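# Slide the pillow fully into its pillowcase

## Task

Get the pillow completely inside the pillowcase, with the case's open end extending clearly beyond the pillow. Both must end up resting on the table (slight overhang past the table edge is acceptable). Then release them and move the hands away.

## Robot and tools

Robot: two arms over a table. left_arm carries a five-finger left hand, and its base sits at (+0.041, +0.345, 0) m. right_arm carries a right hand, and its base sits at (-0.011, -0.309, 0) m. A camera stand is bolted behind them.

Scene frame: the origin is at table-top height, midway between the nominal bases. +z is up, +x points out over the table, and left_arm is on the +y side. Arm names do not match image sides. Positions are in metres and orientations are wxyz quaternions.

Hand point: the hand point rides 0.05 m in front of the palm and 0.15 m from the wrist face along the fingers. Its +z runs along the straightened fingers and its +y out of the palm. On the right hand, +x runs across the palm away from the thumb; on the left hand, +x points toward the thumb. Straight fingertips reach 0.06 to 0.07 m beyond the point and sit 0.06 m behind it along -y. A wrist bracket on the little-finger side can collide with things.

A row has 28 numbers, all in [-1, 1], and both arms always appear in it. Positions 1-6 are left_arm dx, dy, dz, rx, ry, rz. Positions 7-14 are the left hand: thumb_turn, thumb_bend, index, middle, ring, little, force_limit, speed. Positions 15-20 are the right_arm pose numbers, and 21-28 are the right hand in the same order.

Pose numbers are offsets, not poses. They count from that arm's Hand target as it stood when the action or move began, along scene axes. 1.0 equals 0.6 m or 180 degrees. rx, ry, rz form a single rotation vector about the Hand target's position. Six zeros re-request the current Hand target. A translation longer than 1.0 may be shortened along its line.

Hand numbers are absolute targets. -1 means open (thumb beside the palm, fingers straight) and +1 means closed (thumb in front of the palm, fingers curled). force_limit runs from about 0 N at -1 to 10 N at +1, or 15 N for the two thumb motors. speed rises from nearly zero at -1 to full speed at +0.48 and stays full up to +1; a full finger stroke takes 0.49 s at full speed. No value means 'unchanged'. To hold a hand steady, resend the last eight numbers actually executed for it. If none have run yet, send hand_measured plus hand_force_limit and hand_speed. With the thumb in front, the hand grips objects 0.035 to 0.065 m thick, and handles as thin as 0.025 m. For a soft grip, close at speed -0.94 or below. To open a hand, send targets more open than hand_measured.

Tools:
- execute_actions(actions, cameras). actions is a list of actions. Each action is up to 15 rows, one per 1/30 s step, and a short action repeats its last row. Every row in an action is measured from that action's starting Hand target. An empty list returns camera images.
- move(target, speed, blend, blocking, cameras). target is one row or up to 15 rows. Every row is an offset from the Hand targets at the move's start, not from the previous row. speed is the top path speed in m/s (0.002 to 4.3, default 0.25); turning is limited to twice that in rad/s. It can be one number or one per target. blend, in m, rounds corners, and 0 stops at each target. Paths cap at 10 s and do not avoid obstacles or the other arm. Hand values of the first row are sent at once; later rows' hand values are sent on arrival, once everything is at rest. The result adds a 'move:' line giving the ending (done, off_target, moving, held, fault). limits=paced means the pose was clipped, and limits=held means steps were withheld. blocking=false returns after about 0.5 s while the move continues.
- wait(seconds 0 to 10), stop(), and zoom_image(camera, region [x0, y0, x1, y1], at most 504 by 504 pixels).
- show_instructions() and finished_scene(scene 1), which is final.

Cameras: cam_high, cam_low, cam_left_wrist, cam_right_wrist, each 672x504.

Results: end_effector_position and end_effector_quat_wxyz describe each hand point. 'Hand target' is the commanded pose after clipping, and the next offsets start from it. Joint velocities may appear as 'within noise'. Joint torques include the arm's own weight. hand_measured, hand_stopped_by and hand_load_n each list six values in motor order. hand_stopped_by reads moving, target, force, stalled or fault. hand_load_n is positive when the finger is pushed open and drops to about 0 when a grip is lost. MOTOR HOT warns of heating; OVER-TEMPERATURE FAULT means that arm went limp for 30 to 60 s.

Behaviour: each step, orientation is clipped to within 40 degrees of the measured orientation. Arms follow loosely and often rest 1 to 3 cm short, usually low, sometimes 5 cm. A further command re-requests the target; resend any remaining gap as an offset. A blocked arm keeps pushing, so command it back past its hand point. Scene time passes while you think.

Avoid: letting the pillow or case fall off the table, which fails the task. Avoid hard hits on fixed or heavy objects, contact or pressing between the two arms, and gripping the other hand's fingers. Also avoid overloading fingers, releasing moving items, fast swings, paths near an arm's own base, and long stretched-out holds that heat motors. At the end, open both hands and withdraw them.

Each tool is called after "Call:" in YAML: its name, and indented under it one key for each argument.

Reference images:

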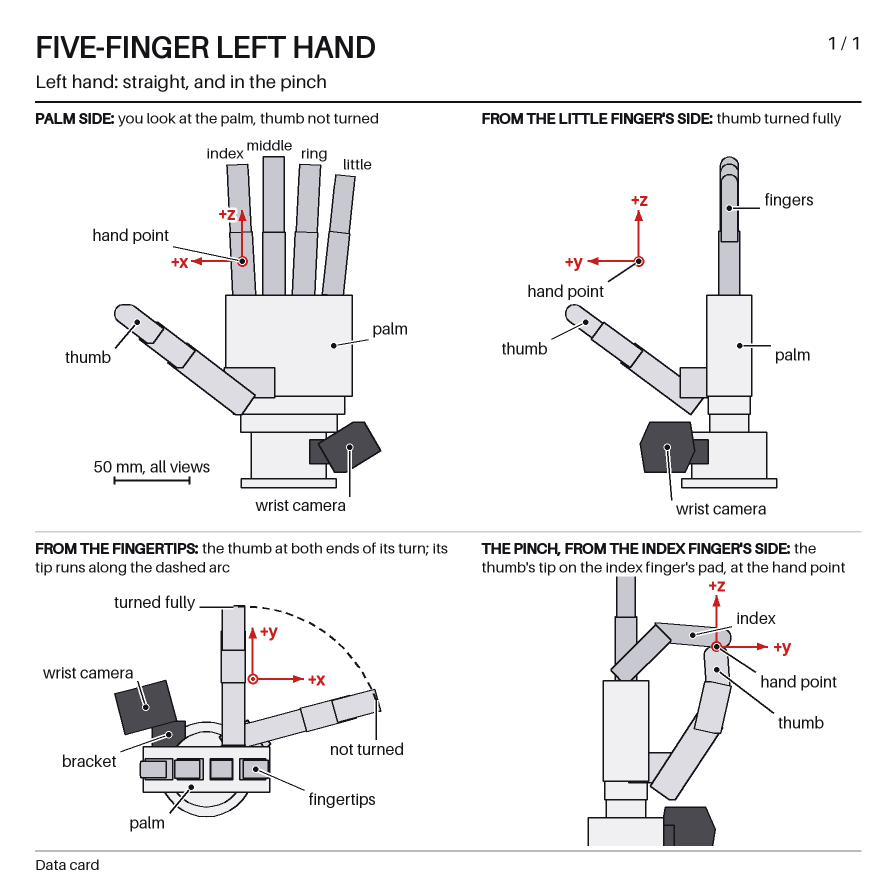

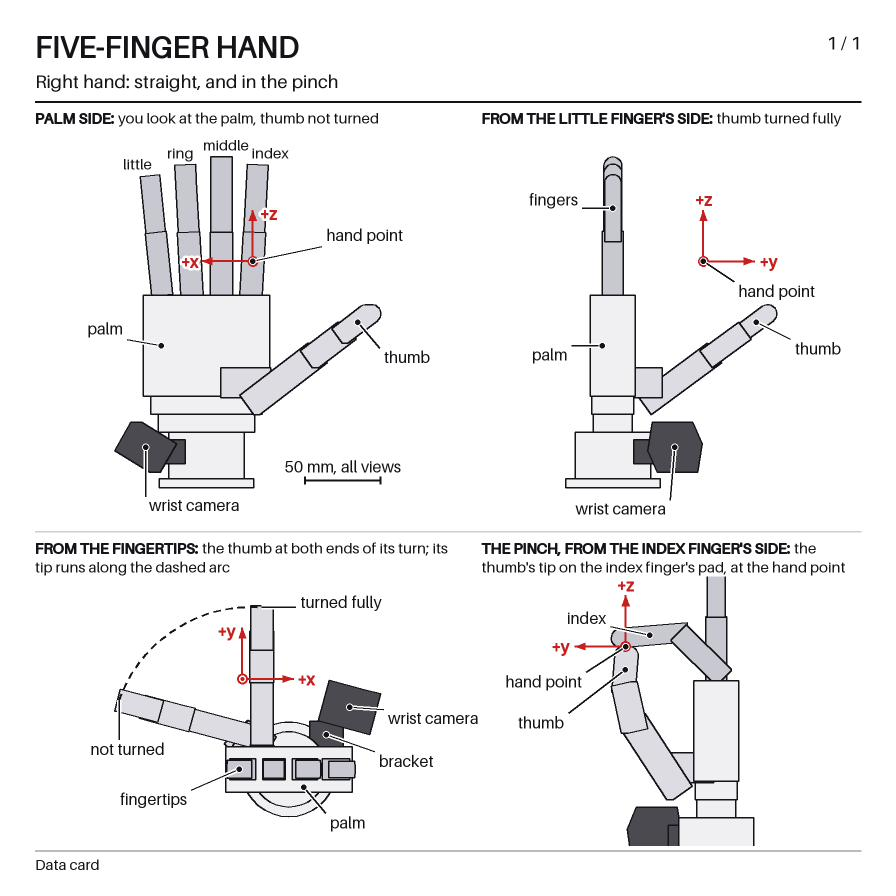

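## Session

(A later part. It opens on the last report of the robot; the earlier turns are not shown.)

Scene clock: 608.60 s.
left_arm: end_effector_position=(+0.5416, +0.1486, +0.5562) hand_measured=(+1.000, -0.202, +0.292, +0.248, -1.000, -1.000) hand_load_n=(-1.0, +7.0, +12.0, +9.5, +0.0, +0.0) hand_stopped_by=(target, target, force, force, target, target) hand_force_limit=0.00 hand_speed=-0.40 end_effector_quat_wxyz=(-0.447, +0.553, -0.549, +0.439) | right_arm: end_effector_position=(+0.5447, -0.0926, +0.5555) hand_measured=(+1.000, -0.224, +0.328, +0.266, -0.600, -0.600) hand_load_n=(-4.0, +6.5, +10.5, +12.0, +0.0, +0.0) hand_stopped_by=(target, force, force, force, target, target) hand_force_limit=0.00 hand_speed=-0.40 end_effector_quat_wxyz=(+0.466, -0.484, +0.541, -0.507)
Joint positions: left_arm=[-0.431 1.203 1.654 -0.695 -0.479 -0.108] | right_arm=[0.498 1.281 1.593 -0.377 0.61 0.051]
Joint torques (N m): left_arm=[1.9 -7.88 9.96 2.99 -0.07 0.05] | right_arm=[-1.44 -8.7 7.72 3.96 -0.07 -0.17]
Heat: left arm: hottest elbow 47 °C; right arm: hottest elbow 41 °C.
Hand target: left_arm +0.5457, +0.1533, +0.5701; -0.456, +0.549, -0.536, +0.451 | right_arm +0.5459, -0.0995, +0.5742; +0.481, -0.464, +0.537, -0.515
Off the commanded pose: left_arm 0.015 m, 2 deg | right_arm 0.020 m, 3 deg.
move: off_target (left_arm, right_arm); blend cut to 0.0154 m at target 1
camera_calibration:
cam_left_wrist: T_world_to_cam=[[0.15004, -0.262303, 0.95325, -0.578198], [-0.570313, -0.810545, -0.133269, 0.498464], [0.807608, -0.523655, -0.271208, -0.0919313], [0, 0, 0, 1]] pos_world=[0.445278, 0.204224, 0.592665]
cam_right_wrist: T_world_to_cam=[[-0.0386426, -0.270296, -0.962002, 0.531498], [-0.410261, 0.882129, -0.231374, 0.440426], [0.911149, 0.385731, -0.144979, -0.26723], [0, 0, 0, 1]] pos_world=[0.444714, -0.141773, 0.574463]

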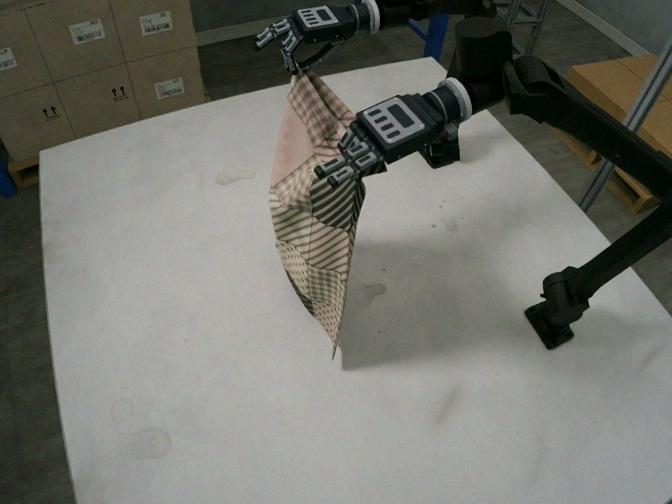

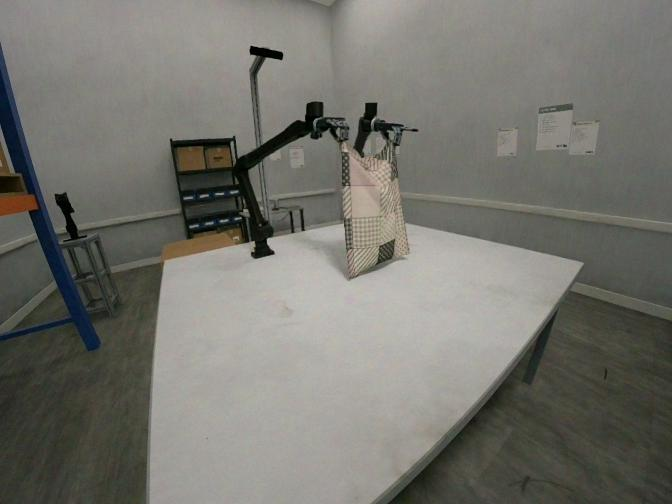

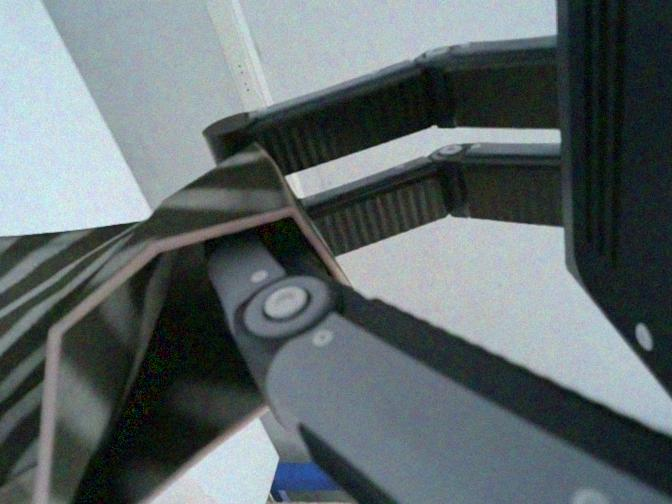

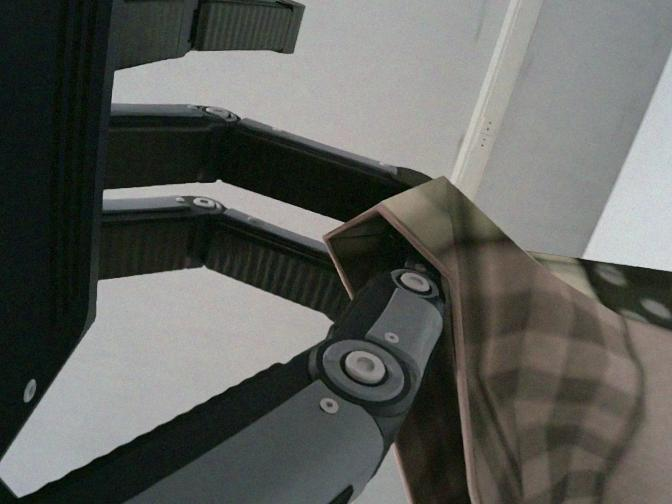

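Call:
move:
  target:
    - [-0.2,0.0,-0.04,0,0.03,0.0, 1, -0.2, 0.295,0.25,-1,-1, 0.0, -0.4, -0.2,0.0,-0.04,0,0.03,0.0,1,-0.2,0.5,0.5,-0.6,-0.6,0.0,-0.4]
    - [-0.367,0.0,-0.15,0,0.08,0.0, 1, -0.2, 0.295,0.25,-1,-1, 0.0, -0.4, -0.367,0.0,-0.15,0,0.08,0.0,1,-0.2,0.5,0.5,-0.6,-0.6,0.0,-0.4]
  speed: 0.12
  blend: [0.03,0]
  cameras: ["all"]

Scene clock: 617.97 s.
left_arm: end_effector_position=(+0.3295, +0.1524, +0.4790) hand_measured=(+1.000, -0.202, +0.292, +0.248, -1.000, -1.000) hand_load_n=(-1.0, +6.5, +12.0, +9.5, +0.0, +0.0) hand_stopped_by=(target, target, force, force, target, target) hand_force_limit=0.00 hand_speed=-0.40 end_effector_quat_wxyz=(-0.387, +0.601, -0.590, +0.376) | right_arm: end_effector_position=(+0.3307, -0.0984, +0.4811) hand_measured=(+1.000, -0.224, +0.328, +0.266, -0.600, -0.600) hand_load_n=(-4.5, +6.5, +10.0, +12.0, +0.0, +0.0) hand_stopped_by=(target, force, force, force, target, target) hand_force_limit=0.00 hand_speed=-0.40 end_effector_quat_wxyz=(+0.405, -0.528, +0.592, -0.455)
Joint positions: left_arm=[-0.832 0.866 1.406 -1.179 -0.795 -0.482] | right_arm=[0.862 0.911 1.316 -0.86 0.943 0.375]
Joint torques (N m): left_arm=[0.56 -3.02 8.47 1.31 -0.53 -0.09] | right_arm=[0.21 -3.55 6.93 1.5 0.51 -0.02]
Heat: left arm: hottest elbow 45 °C; right arm: hottest elbow 40 °C.
Hand target: left_arm +0.3254, +0.1534, +0.4800; -0.385, +0.602, -0.589, +0.378 | right_arm +0.3257, -0.0997, +0.4843; +0.410, -0.525, +0.593, -0.453
Off the commanded pose: left_arm 0.004 m, 0 deg | right_arm 0.006 m, 1 deg.
move: done
camera_calibration:
cam_left_wrist: T_world_to_cam=[[0.35303, -0.255625, 0.900014, -0.514275], [-0.575993, -0.817431, -0.00623685, 0.312285], [0.737294, -0.5162, -0.435816, 0.161323], [0, 0, 0, 1]] pos_world=[0.242487, 0.207085, 0.535109]
cam_right_wrist: T_world_to_cam=[[-0.241053, -0.261045, -0.934745, 0.504863], [-0.434843, 0.89011, -0.136442, 0.303793], [0.867643, 0.373578, -0.328077, 0.0205072], [0, 0, 0, 1]] pos_world=[0.236008, -0.146278, 0.520096]

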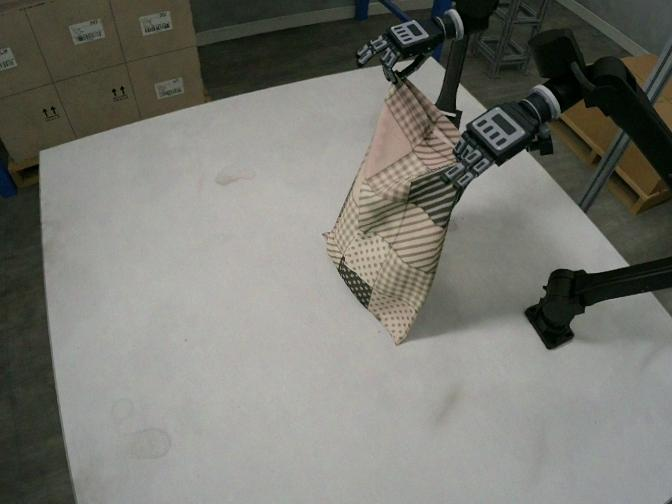

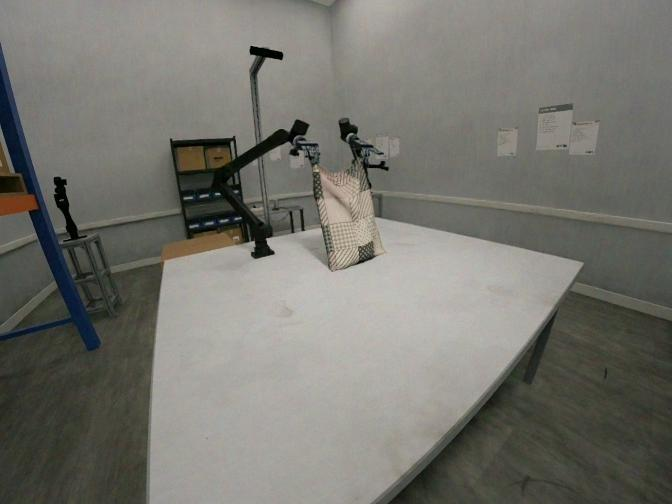

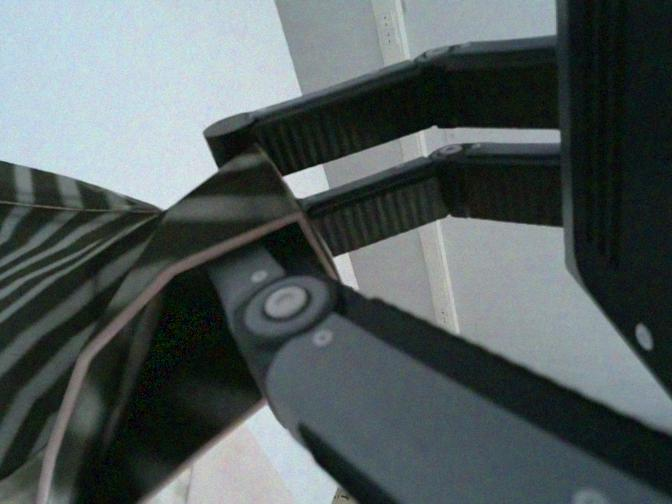

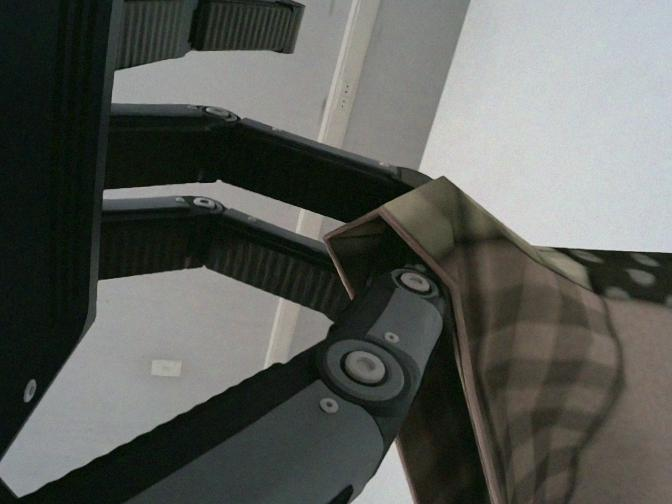

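Call:
move:
  target:
    - [-0.05,0.0,-0.17,0,0.02,0.0, 1, -0.2, 0.295,0.25,-1,-1, 0.0, -0.4, -0.05,0.0,-0.17,0,0.02,0.0,1,-0.2,0.5,0.5,-0.6,-0.6,0.0,-0.4]
  speed: 0.2
  cameras: ["cam_high","cam_low","cam_left_wrist"]

Scene clock: 622.87 s.
left_arm: end_effector_position=(+0.2956, +0.1554, +0.3758) hand_measured=(+1.000, -0.202, +0.292, +0.248, -1.000, -1.000) hand_load_n=(-0.5, +6.5, +11.5, +9.5, +0.0, +0.0) hand_stopped_by=(target, target, force, force, target, target) hand_force_limit=0.00 hand_speed=-0.40 end_effector_quat_wxyz=(-0.369, +0.612, -0.607, +0.349) | right_arm: end_effector_position=(+0.2975, -0.1008, +0.3797) hand_measured=(+1.000, -0.224, +0.328, +0.266, -0.600, -0.600) hand_load_n=(-4.5, +6.0, +10.0, +12.0, +0.0, -0.5) hand_stopped_by=(target, force, force, force, target, target) hand_force_limit=0.00 hand_speed=-0.40 end_effector_quat_wxyz=(+0.382, -0.545, +0.604, -0.439)
Joint positions: left_arm=[-0.917 0.753 1.12 -1.162 -0.825 -0.62] | right_arm=[0.938 0.819 1.056 -0.86 0.982 0.519]
Joint torques (N m): left_arm=[0.67 -2.14 8.58 2.02 -0.68 -0.06] | right_arm=[0.09 -2.78 6.72 2.22 0.66 -0.02]
Heat: left arm: hottest elbow 45 °C; right arm: hottest elbow 39 °C.
Hand target: left_arm +0.2954, +0.1533, +0.3779; -0.367, +0.613, -0.601, +0.359 | right_arm +0.2957, -0.0996, +0.3822; +0.391, -0.539, +0.605, -0.436
Off the commanded pose: left_arm 0.003 m, 1 deg | right_arm 0.003 m, 1 deg.
move: done
camera_calibration:
cam_left_wrist: T_world_to_cam=[[0.419696, -0.267098, 0.867476, -0.414272], [-0.575489, -0.817372, 0.0267577, 0.282127], [0.701903, -0.510453, -0.49676, 0.175349], [0, 0, 0, 1]] pos_world=[0.213151, 0.209458, 0.438928]
Images, in order (width x height): cam_high 672x504, cam_low 672x504, cam_left_wrist 672x504.

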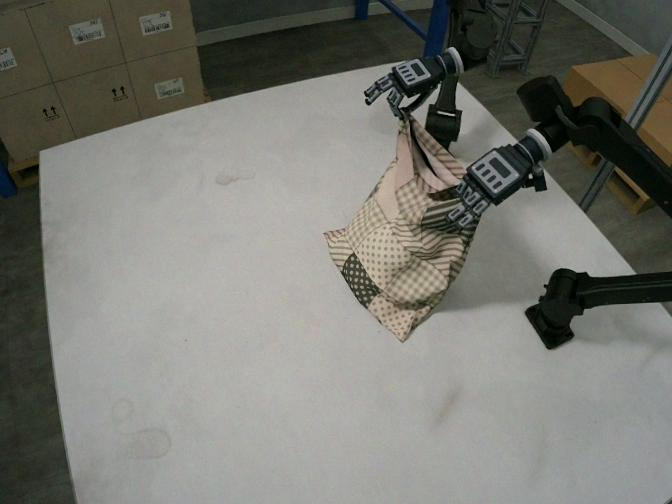

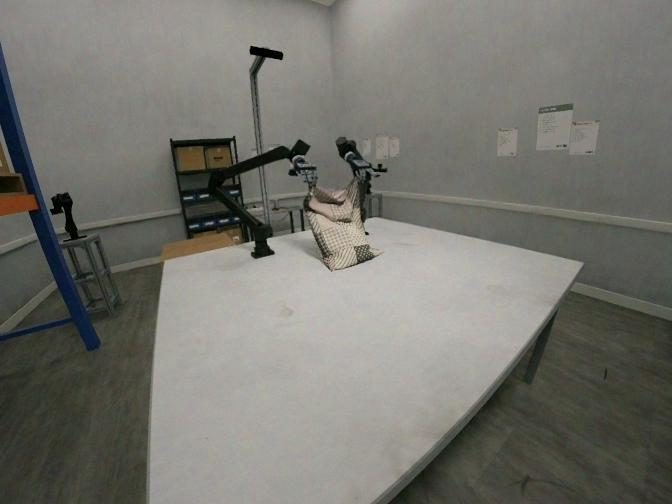

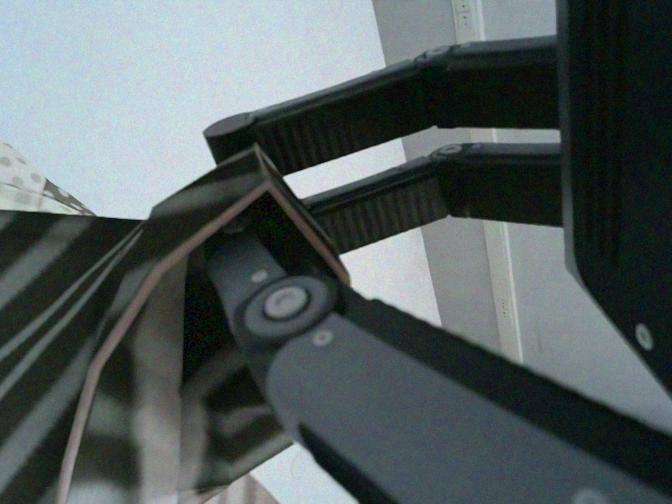

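Call:
zoom_image:
  camera: "cam_low"
  region: [270, 120, 420, 290]

Call:
zoom_image:
  camera: "cam_high"
  region: [300, 80, 520, 360]

Scaled by 2.965 from the camera's 672x504 image, which has a finer 960x720 frame.

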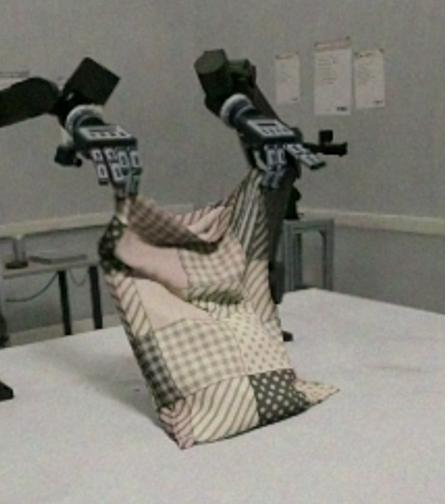

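Scaled by 1.800 from the camera's 672x504 image, which has a finer 960x720 frame.

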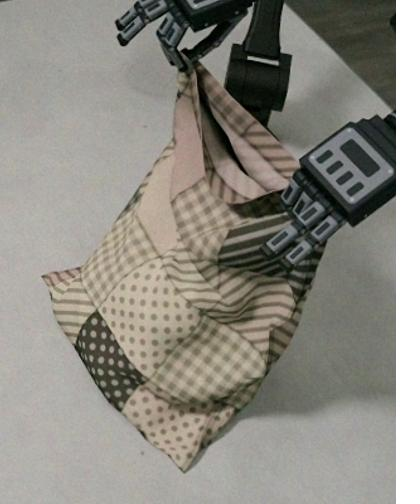

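Call:
move:
  target:
    - [0.03,0.0,-0.2,0,0.0,0.0, 1, -0.2, 0.295,0.25,-1,-1, 0.0, -0.4, 0.03,0.0,-0.2,0,0.0,0.0,1,-0.2,0.5,0.5,-0.6,-0.6,0.0,-0.4]
  speed: 0.15
  cameras: ["cam_high","cam_low","cam_left_wrist"]

Scene clock: 635.27 s.
left_arm: end_effector_position=(+0.3104, +0.1500, +0.2558) hand_measured=(+1.000, -0.202, +0.292, +0.248, -1.000, -1.000) hand_load_n=(-1.0, +6.5, +11.5, +9.5, +0.0, +0.0) hand_stopped_by=(target, target, force, force, target, target) hand_force_limit=0.00 hand_speed=-0.40 end_effector_quat_wxyz=(-0.363, +0.613, -0.606, +0.355) | right_arm: end_effector_position=(+0.3095, -0.0971, +0.2603) hand_measured=(+1.000, -0.224, +0.328, +0.266, -0.600, -0.600) hand_load_n=(-4.5, +6.0, +9.5, +12.0, +0.0, +0.0) hand_stopped_by=(target, force, force, force, target, target) hand_force_limit=0.00 hand_speed=-0.40 end_effector_quat_wxyz=(+0.387, -0.546, +0.604, -0.433)
Joint positions: left_arm=[-0.866 0.7 0.77 -0.819 -0.779 -0.572] | right_arm=[0.899 0.808 0.73 -0.504 0.937 0.483]
Joint torques (N m): left_arm=[2.08 -2.49 9.14 2.03 -0.46 0.1] | right_arm=[-1.55 -2.2 7.13 2.82 0.47 -0.2]
Heat: left arm: hottest elbow 44 °C; right arm: hottest elbow 38 °C.
Hand target: left_arm +0.3135, +0.1533, +0.2582; -0.367, +0.613, -0.600, +0.359 | right_arm +0.3138, -0.0996, +0.2622; +0.391, -0.539, +0.605, -0.436
Off the commanded pose: left_arm 0.005 m, 1 deg | right_arm 0.005 m, 1 deg.
move: done
camera_calibration:
cam_left_wrist: T_world_to_cam=[[0.417767, -0.256367, 0.871635, -0.319824], [-0.579812, -0.813839, 0.0385303, 0.287213], [0.699492, -0.521481, -0.48864, 0.102897], [0, 0, 0, 1]] pos_world=[0.228165, 0.205412, 0.317983]
Images, in order (width x height): cam_high 672x504, cam_low 672x504, cam_left_wrist 672x504.

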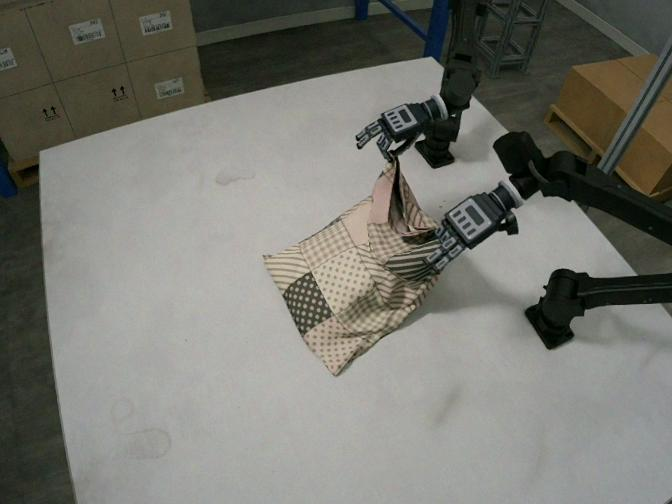

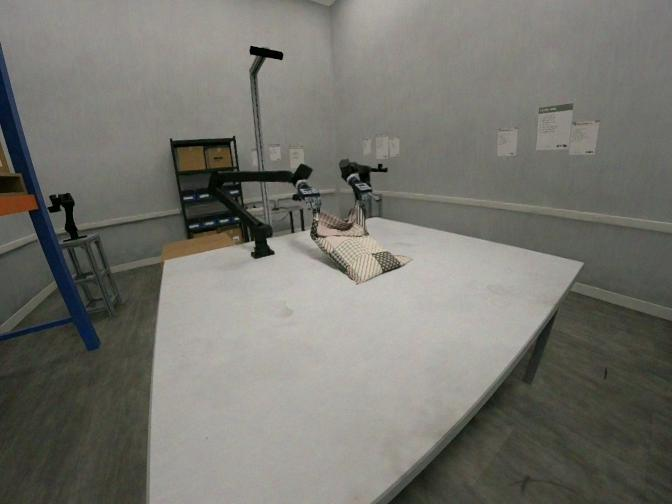

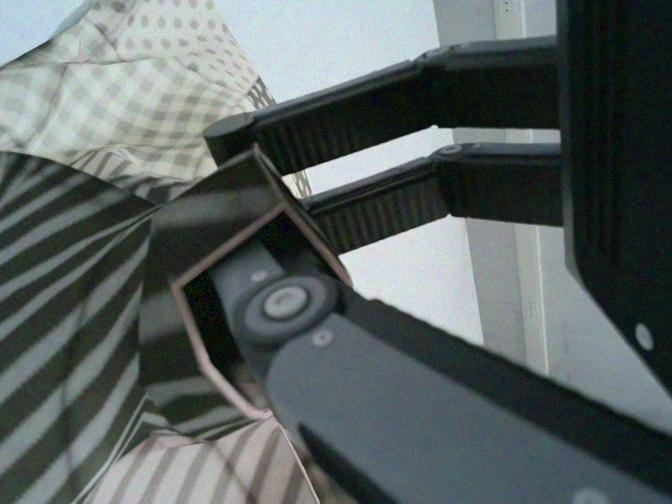

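Call:
move:
  target:
    - [0.1,0.0,-0.1,0,0.0,0.0, 1, -0.2, 0.295,0.25,-1,-1, 0.0, -0.4, 0.1,0.0,-0.1,0,0.0,0.0,1,-0.2,0.5,0.5,-0.6,-0.6,0.0,-0.4]
    - [0.2,0.0,-0.17,0,0.0,0.0, 1, -0.2, 0.295,0.25,-1,-1, 0.0, -0.4, 0.2,0.0,-0.17,0,0.0,0.0,1,-0.2,0.5,0.5,-0.6,-0.6,0.0,-0.4]
  speed: 0.1
  blend: [0.02,0]
  cameras: ["cam_high","cam_low","cam_left_wrist"]

Scene clock: 644.57 s.
left_arm: end_effector_position=(+0.4283, +0.1489, +0.1585) hand_measured=(+1.000, -0.202, +0.292, +0.248, -1.000, -1.000) hand_load_n=(-1.0, +6.5, +11.5, +9.5, +0.0, +0.0) hand_stopped_by=(target, target, force, force, target, target) hand_force_limit=0.00 hand_speed=-0.40 end_effector_quat_wxyz=(-0.361, +0.613, -0.602, +0.361) | right_arm: end_effector_position=(+0.4252, -0.0969, +0.1534) hand_measured=(+1.000, -0.224, +0.328, +0.266, -0.600, -0.600) hand_load_n=(-4.5, +6.5, +10.0, +12.0, +0.0, +0.0) hand_stopped_by=(target, force, force, force, target, target) hand_force_limit=0.00 hand_speed=-0.40 end_effector_quat_wxyz=(+0.385, -0.548, +0.606, -0.430)
Joint positions: left_arm=[-0.546 1.017 0.632 -0.198 -0.522 -0.328] | right_arm=[0.62 1.19 0.639 0.103 0.689 0.291]
Joint torques (N m): left_arm=[2.26 -4.31 8.96 2.4 -0.26 0.1] | right_arm=[-1.67 -5.25 7.23 3.12 0.25 -0.22]
Heat: left arm: hottest elbow 43 °C; right arm: hottest elbow 37 °C.
Hand target: left_arm +0.4334, +0.1534, +0.1560; -0.367, +0.613, -0.600, +0.359 | right_arm +0.4337, -0.0995, +0.1601; +0.391, -0.539, +0.605, -0.436
Off the commanded pose: left_arm 0.007 m, 1 deg | right_arm 0.011 m, 1 deg.
move: off_target (right_arm)
camera_calibration:
cam_left_wrist: T_world_to_cam=[[0.410512, -0.244962, 0.878336, -0.284207], [-0.581209, -0.812507, 0.0450399, 0.357724], [0.702621, -0.528986, -0.475918, -0.0298432], [0, 0, 0, 1]] pos_world=[0.345551, 0.205247, 0.219314]
Images, in order (width x height): cam_high 672x504, cam_low 672x504, cam_left_wrist 672x504.

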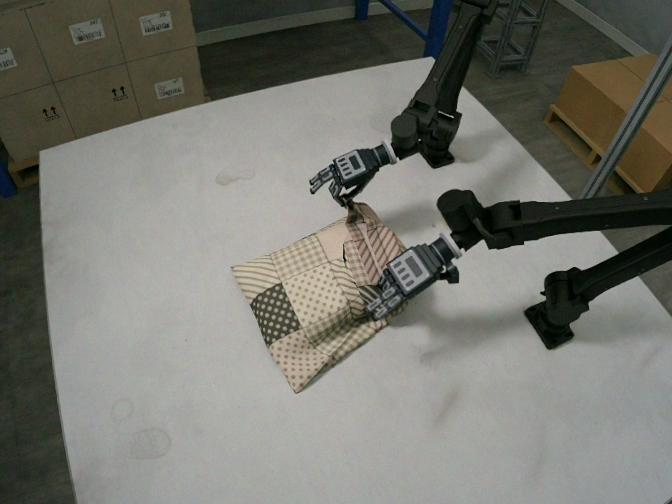

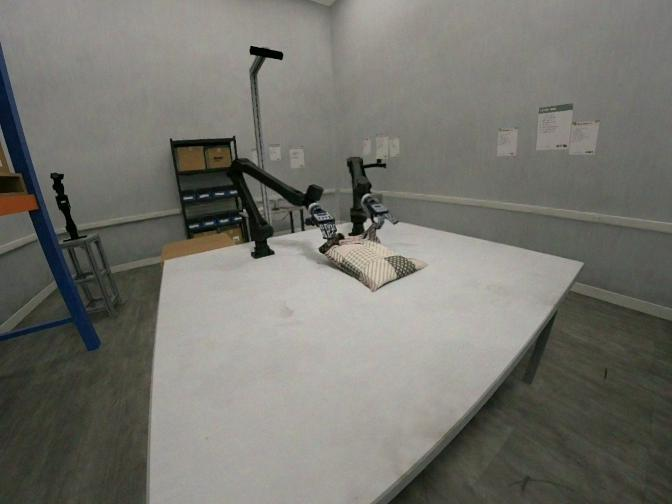

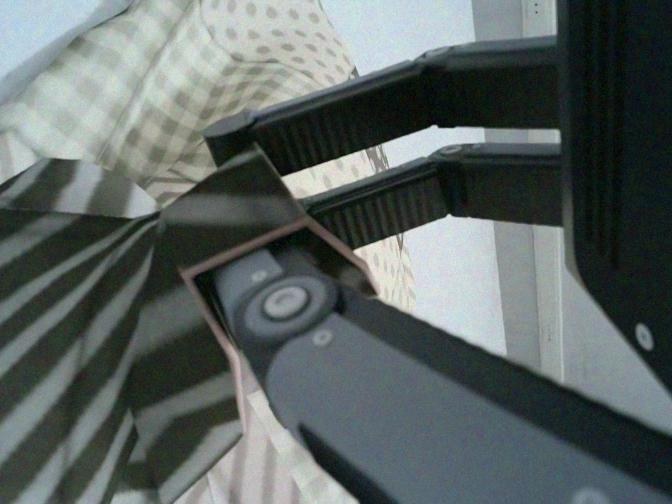

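Call:
zoom_image:
  camera: "cam_high"
  region: [210, 170, 470, 410]

Call:
zoom_image:
  camera: "cam_low"
  region: [290, 190, 450, 300]

Scaled by 1.938 from the camera's 672x504 image, which has a finer 960x720 frame.

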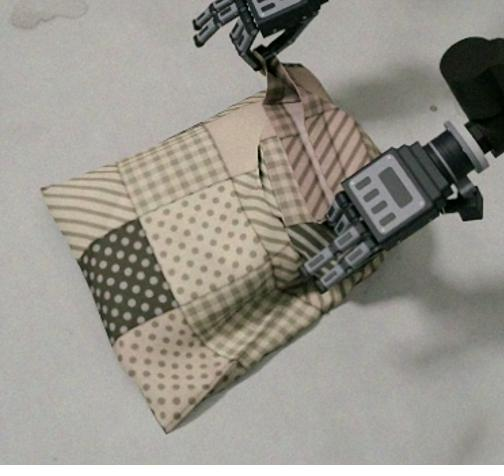

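Scaled by 3.150 from the camera's 672x504 image, which has a finer 960x720 frame.

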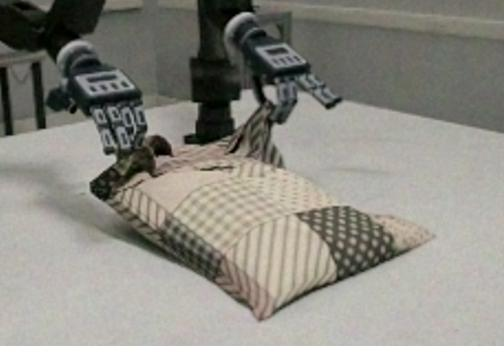

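Call:
move:
  target:
    - [-0.17,0.0,0.01,0,0.0,0.0, 1, -0.2, 0.295,0.25,-1,-1, 0.0, -0.4, -0.17,0.0,0.01,0,0.0,0.0,1,-0.2,0.5,0.5,-0.6,-0.6,0.0,-0.4]
    - [-0.27,0.0,-0.07,0,0.0,0.0, 1, -0.2, 0.295,0.25,-1,-1, 0.0, -0.4, -0.27,0.0,-0.07,0,0.0,0.0,1,-0.2,0.5,0.5,-0.6,-0.6,0.0,-0.4]
  speed: 0.1
  blend: [0.02,0]
  cameras: ["all"]

Scene clock: 651.90 s.
left_arm: end_effector_position=(+0.2745, +0.1534, +0.1156) hand_measured=(+1.000, -0.202, +0.292, +0.248, -1.000, -1.000) hand_load_n=(-1.0, +6.5, +11.5, +9.5, +0.0, +0.0) hand_stopped_by=(target, target, force, force, target, target) hand_force_limit=0.00 hand_speed=-0.40 end_effector_quat_wxyz=(-0.368, +0.613, -0.599, +0.360) | right_arm: end_effector_position=(+0.2751, -0.0995, +0.1184) hand_measured=(+1.000, -0.224, +0.328, +0.266, -0.600, -0.600) hand_load_n=(-5.0, +6.0, +10.0, +12.5, +0.0, +0.0) hand_stopped_by=(target, force, force, force, target, target) hand_force_limit=0.00 hand_speed=-0.40 end_effector_quat_wxyz=(+0.389, -0.538, +0.606, -0.438)
Joint positions: left_arm=[-1.021 0.689 0.403 -0.572 -0.901 -0.737] | right_arm=[1.022 0.903 0.392 -0.174 1.053 0.617]
Joint torques (N m): left_arm=[0.56 -0.85 8.81 1.01 -0.58 -0.09] | right_arm=[0.21 -2.67 6.26 1.05 0.61 -0.03]
Heat: left arm: hottest elbow 43 °C; right arm: hottest elbow 37 °C.
Hand target: left_arm +0.2714, +0.1534, +0.1139; -0.367, +0.613, -0.601, +0.359 | right_arm +0.2718, -0.0996, +0.1182; +0.391, -0.539, +0.605, -0.436
Off the commanded pose: left_arm 0.003 m, 0 deg | right_arm 0.003 m, 0 deg.
move: done
camera_calibration:
cam_left_wrist: T_world_to_cam=[[0.405152, -0.247911, 0.879995, -0.180644], [-0.572924, -0.818941, 0.0330649, 0.273951], [0.712467, -0.517567, -0.47383, 0.0554987], [0, 0, 0, 1]] pos_world=[0.1906, 0.20829, 0.176205]
cam_right_wrist: T_world_to_cam=[[-0.294864, -0.252953, -0.92145, 0.166068], [-0.439328, 0.892245, -0.104351, 0.228753], [0.848555, 0.374049, -0.37422, -0.0391016], [0, 0, 0, 1]] pos_world=[0.182645, -0.147471, 0.162261]

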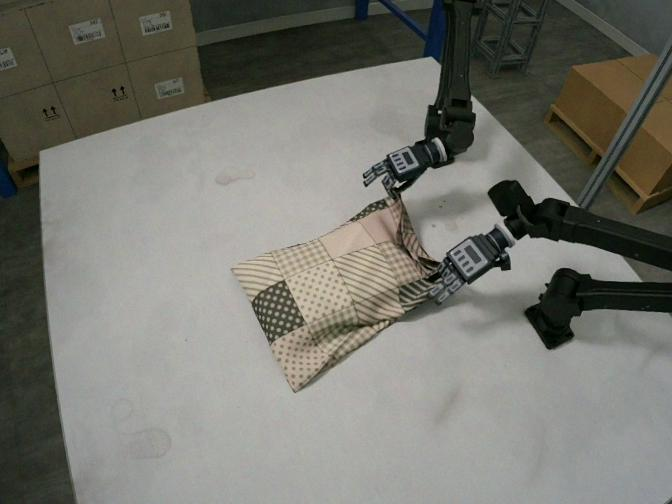

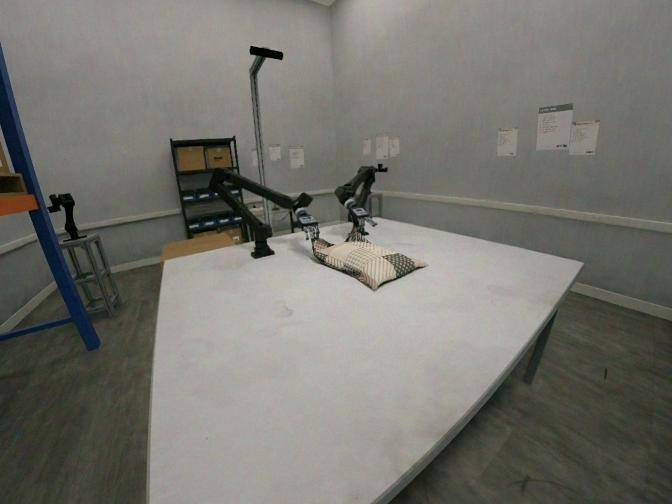

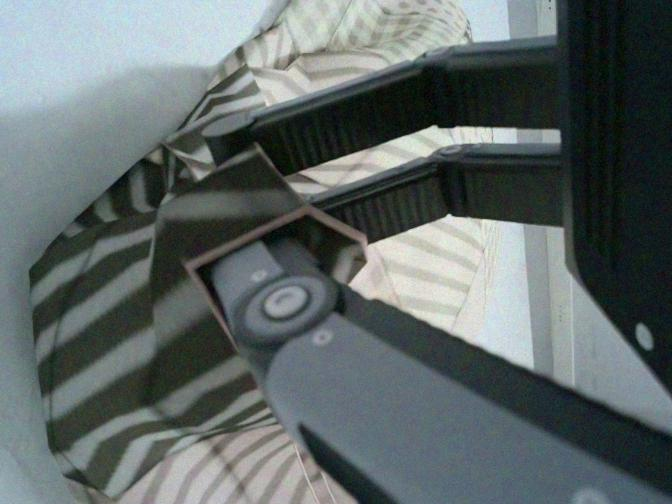

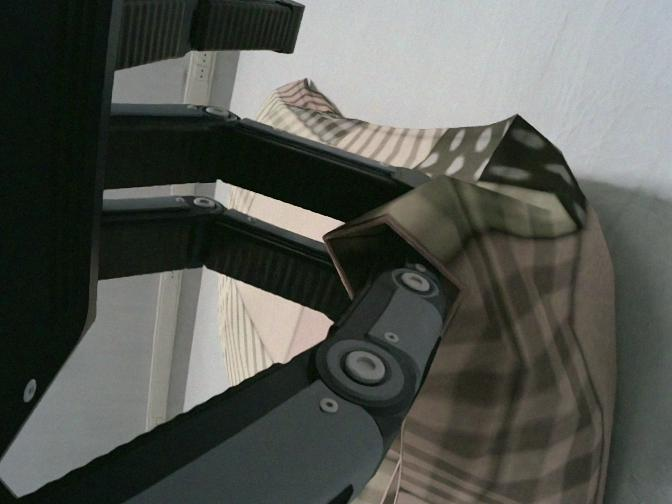

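Call:
move:
  target:
    - [0.148,0.0,0.33,0,0.0,0.0, 1, -0.2, 0.295,0.25,-1,-1, 0.0, -0.4, 0.148,0.0,0.33,0,0.0,0.0,1,-0.2,0.5,0.5,-0.6,-0.6,0.0,-0.4]
    - [0.29,0.0,0.22,0,0.0,0.0, 1, -0.2, 0.295,0.25,-1,-1, 0.0, -0.4, 0.29,0.0,0.22,0,0.0,0.0,1,-0.2,0.5,0.5,-0.6,-0.6,0.0,-0.4]
    - [0.44,0.0,0.06,0,0.0,0.0, 1, -0.2, 0.295,0.25,-1,-1, 0.0, -0.4, 0.44,0.0,0.06,0,0.0,0.0,1,-0.2,0.5,0.5,-0.6,-0.6,0.0,-0.4]
  speed: 0.12
  blend: [0.03,0.03,0]
  cameras: ["all"]

Scene clock: 660.90 s.
left_arm: end_effector_position=(+0.5275, +0.1486, +0.1499) hand_measured=(+1.000, -0.202, +0.292, +0.248, -1.000, -1.000) hand_load_n=(-0.5, +6.0, +11.5, +9.5, +0.0, +0.0) hand_stopped_by=(target, target, force, force, target, target) hand_force_limit=0.00 hand_speed=-0.40 end_effector_quat_wxyz=(-0.360, +0.614, -0.604, +0.358) | right_arm: end_effector_position=(+0.5105, -0.1031, +0.1251) hand_measured=(+1.000, -0.224, +0.328, +0.266, -0.600, -0.600) hand_load_n=(-4.5, +6.0, +10.0, +12.0, +0.0, +0.0) hand_stopped_by=(target, force, force, force, target, target) hand_force_limit=0.00 hand_speed=-0.40 end_effector_quat_wxyz=(+0.368, -0.560, +0.609, -0.424)
Joint positions: left_arm=[-0.401 1.292 0.807 -0.068 -0.399 -0.241] | right_arm=[0.481 1.435 0.793 0.191 0.561 0.224]
Joint torques (N m): left_arm=[2.14 -7.53 9.21 2.54 -0.2 0.11] | right_arm=[-1.73 -8.29 10.04 3.11 0.2 -0.23]
Heat: left arm: hottest elbow 42 °C; right arm: hottest elbow 37 °C.
Hand target: left_arm +0.5354, +0.1535, +0.1499; -0.367, +0.613, -0.601, +0.359 | right_arm +0.5357, -0.0995, +0.1542; -0.391, +0.539, -0.605, +0.436
Off the commanded pose: left_arm 0.009 m, 1 deg | right_arm 0.039 m, 4 deg.
move: off_target (right_arm)
camera_calibration:
cam_left_wrist: T_world_to_cam=[[0.41668, -0.247705, 0.874654, -0.319805], [-0.581045, -0.812531, 0.046695, 0.415263], [0.699117, -0.52767, -0.482493, -0.101306], [0, 0, 0, 1]] pos_world=[0.445368, 0.204741, 0.211449]
cam_right_wrist: T_world_to_cam=[[-0.348031, -0.275556, -0.896071, 0.262463], [-0.458447, 0.883767, -0.093713, 0.343655], [0.817741, 0.378186, -0.433906, -0.21128], [0, 0, 0, 1]] pos_world=[0.421666, -0.151485, 0.175715]

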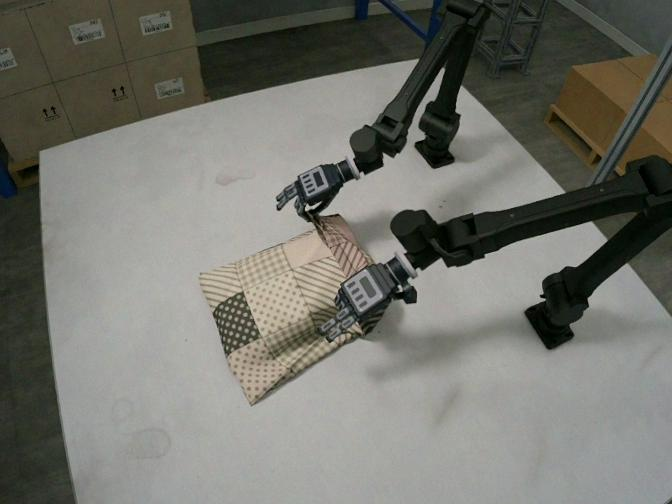

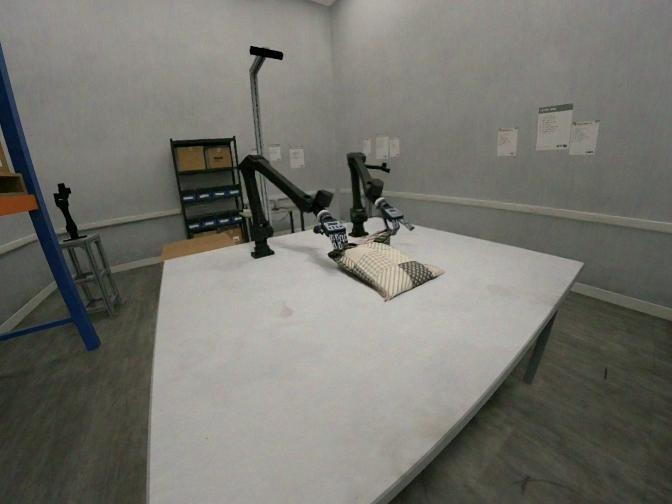

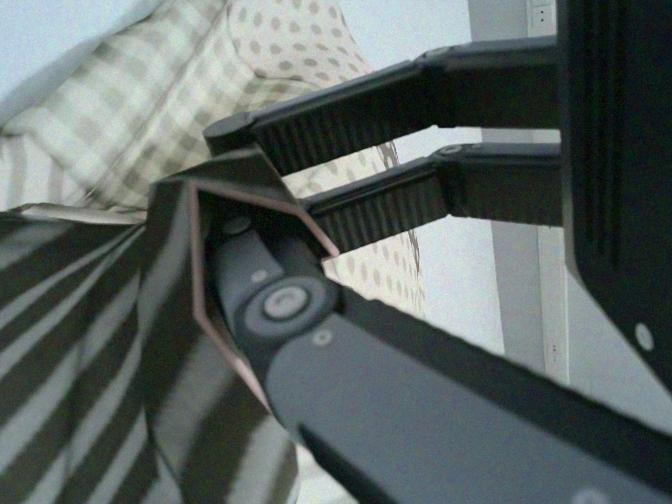

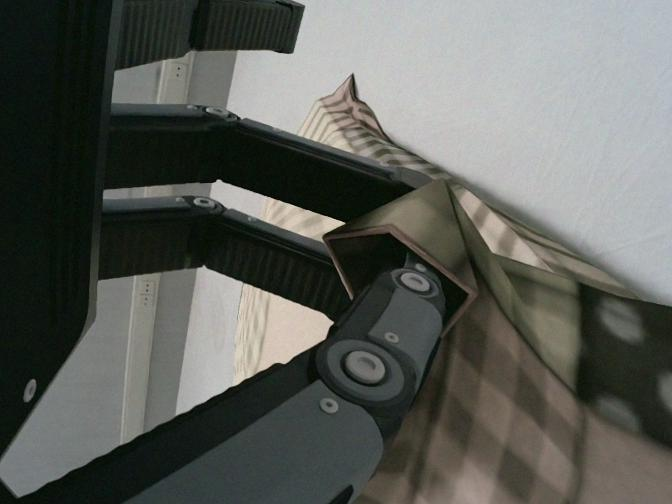

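Call:
move:
  target:
    - [-0.19,0.0,0.02,0,0.0,0.0, 1, -0.2, 0.295,0.25,-1,-1, 0.0, -0.4, -0.19,0.0,0.02,0,0.0,0.0,1,-0.2,0.5,0.5,-0.6,-0.6,0.0,-0.4]
    - [-0.38,0.0,-0.07,0,0.0,0.0, 1, -0.2, 0.295,0.25,-1,-1, 0.0, -0.4, -0.38,0.0,-0.07,0,0.0,0.0,1,-0.2,0.5,0.5,-0.6,-0.6,0.0,-0.4]
    - [-0.43,0.0,-0.15,0,0.0,0.0, 1, -0.2, 0.295,0.25,-1,-1, 0.0, -0.4, -0.43,0.0,-0.15,0,0.0,0.0,1,-0.2,0.5,0.5,-0.6,-0.6,0.0,-0.4]
  speed: 0.1
  blend: [0.03,0.03,0]
  cameras: ["all"]

Scene clock: 668.07 s.
left_arm: end_effector_position=(+0.2812, +0.1541, +0.0656) hand_measured=(+1.000, -0.202, +0.292, +0.248, -1.000, -1.000) hand_load_n=(-1.0, +6.5, +12.0, +10.0, +0.0, +0.0) hand_stopped_by=(target, target, force, force, target, target) hand_force_limit=0.00 hand_speed=-0.40 end_effector_quat_wxyz=(-0.369, +0.615, -0.596, +0.362) | right_arm: end_effector_position=(+0.2805, -0.1018, +0.0676) hand_measured=(+1.000, -0.224, +0.328, +0.266, -0.600, -0.600) hand_load_n=(-4.5, +6.0, +10.0, +12.5, +0.0, +0.0) hand_stopped_by=(target, force, force, force, target, target) hand_force_limit=0.00 hand_speed=-0.40 end_effector_quat_wxyz=(+0.387, -0.538, +0.606, -0.439)
Joint positions: left_arm=[-0.991 0.796 0.29 -0.321 -0.885 -0.705] | right_arm=[0.999 1.064 0.306 0.09 1.037 0.592]
Joint torques (N m): left_arm=[0.32 -0.67 7.9 1.4 -0.48 -0.09] | right_arm=[0.38 -1.96 5.03 2.39 0.53 -0.06]
Heat: left arm: hottest elbow 42 °C; right arm: hottest elbow 37 °C.
Hand target: left_arm +0.2775, +0.1534, +0.0600; -0.367, +0.613, -0.600, +0.359 | right_arm +0.2777, -0.0994, +0.0641; +0.391, -0.539, +0.605, -0.436
Off the commanded pose: left_arm 0.007 m, 1 deg | right_arm 0.005 m, 1 deg.
move: done; blend cut to 0.0283 m at target 2
camera_calibration:
cam_left_wrist: T_world_to_cam=[[0.402103, -0.242059, 0.883018, -0.139375], [-0.569848, -0.821029, 0.0344274, 0.279455], [0.71665, -0.517029, -0.468074, 0.0256898], [0, 0, 0, 1]] pos_world=[0.196879, 0.208986, 0.125474]
cam_right_wrist: T_world_to_cam=[[-0.298116, -0.255514, -0.919695, 0.120883], [-0.436564, 0.893326, -0.106677, 0.227389], [0.848845, 0.369704, -0.377863, -0.0621266], [0, 0, 0, 1]] pos_world=[0.188043, -0.149277, 0.111958]

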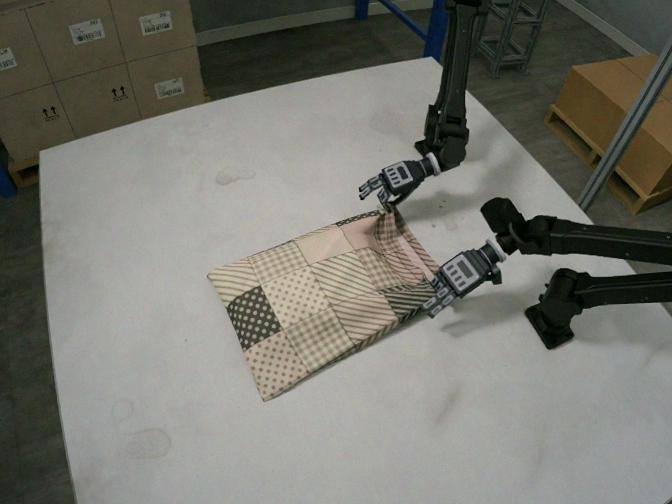

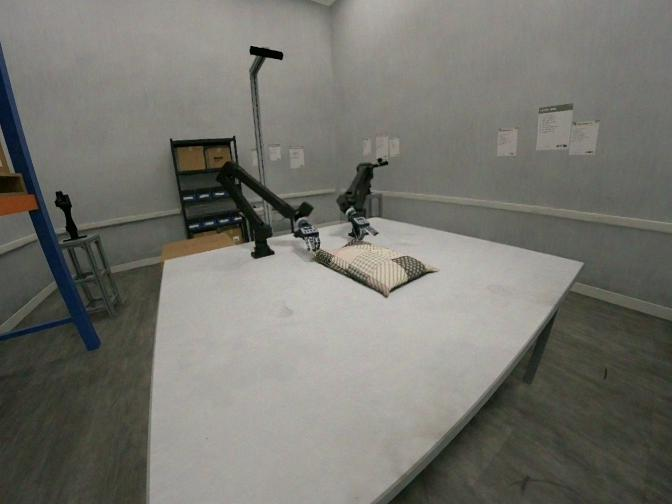

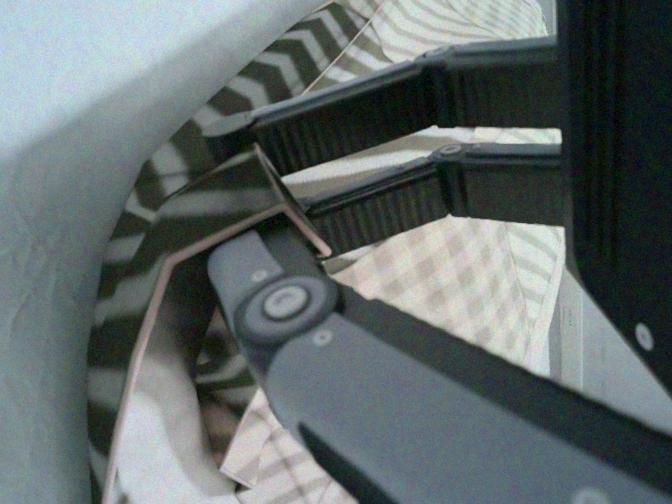

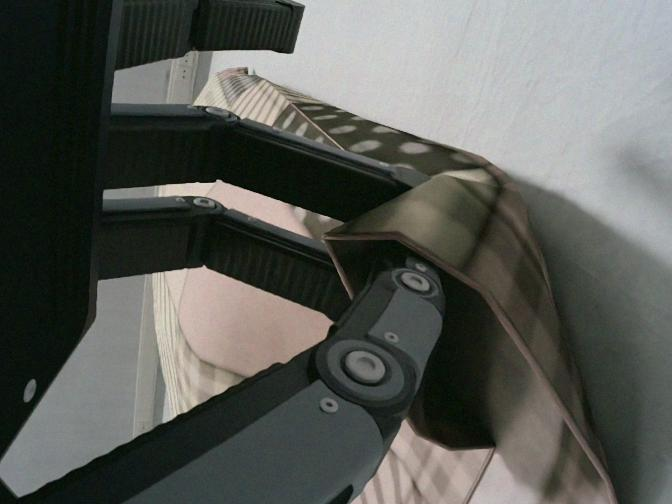

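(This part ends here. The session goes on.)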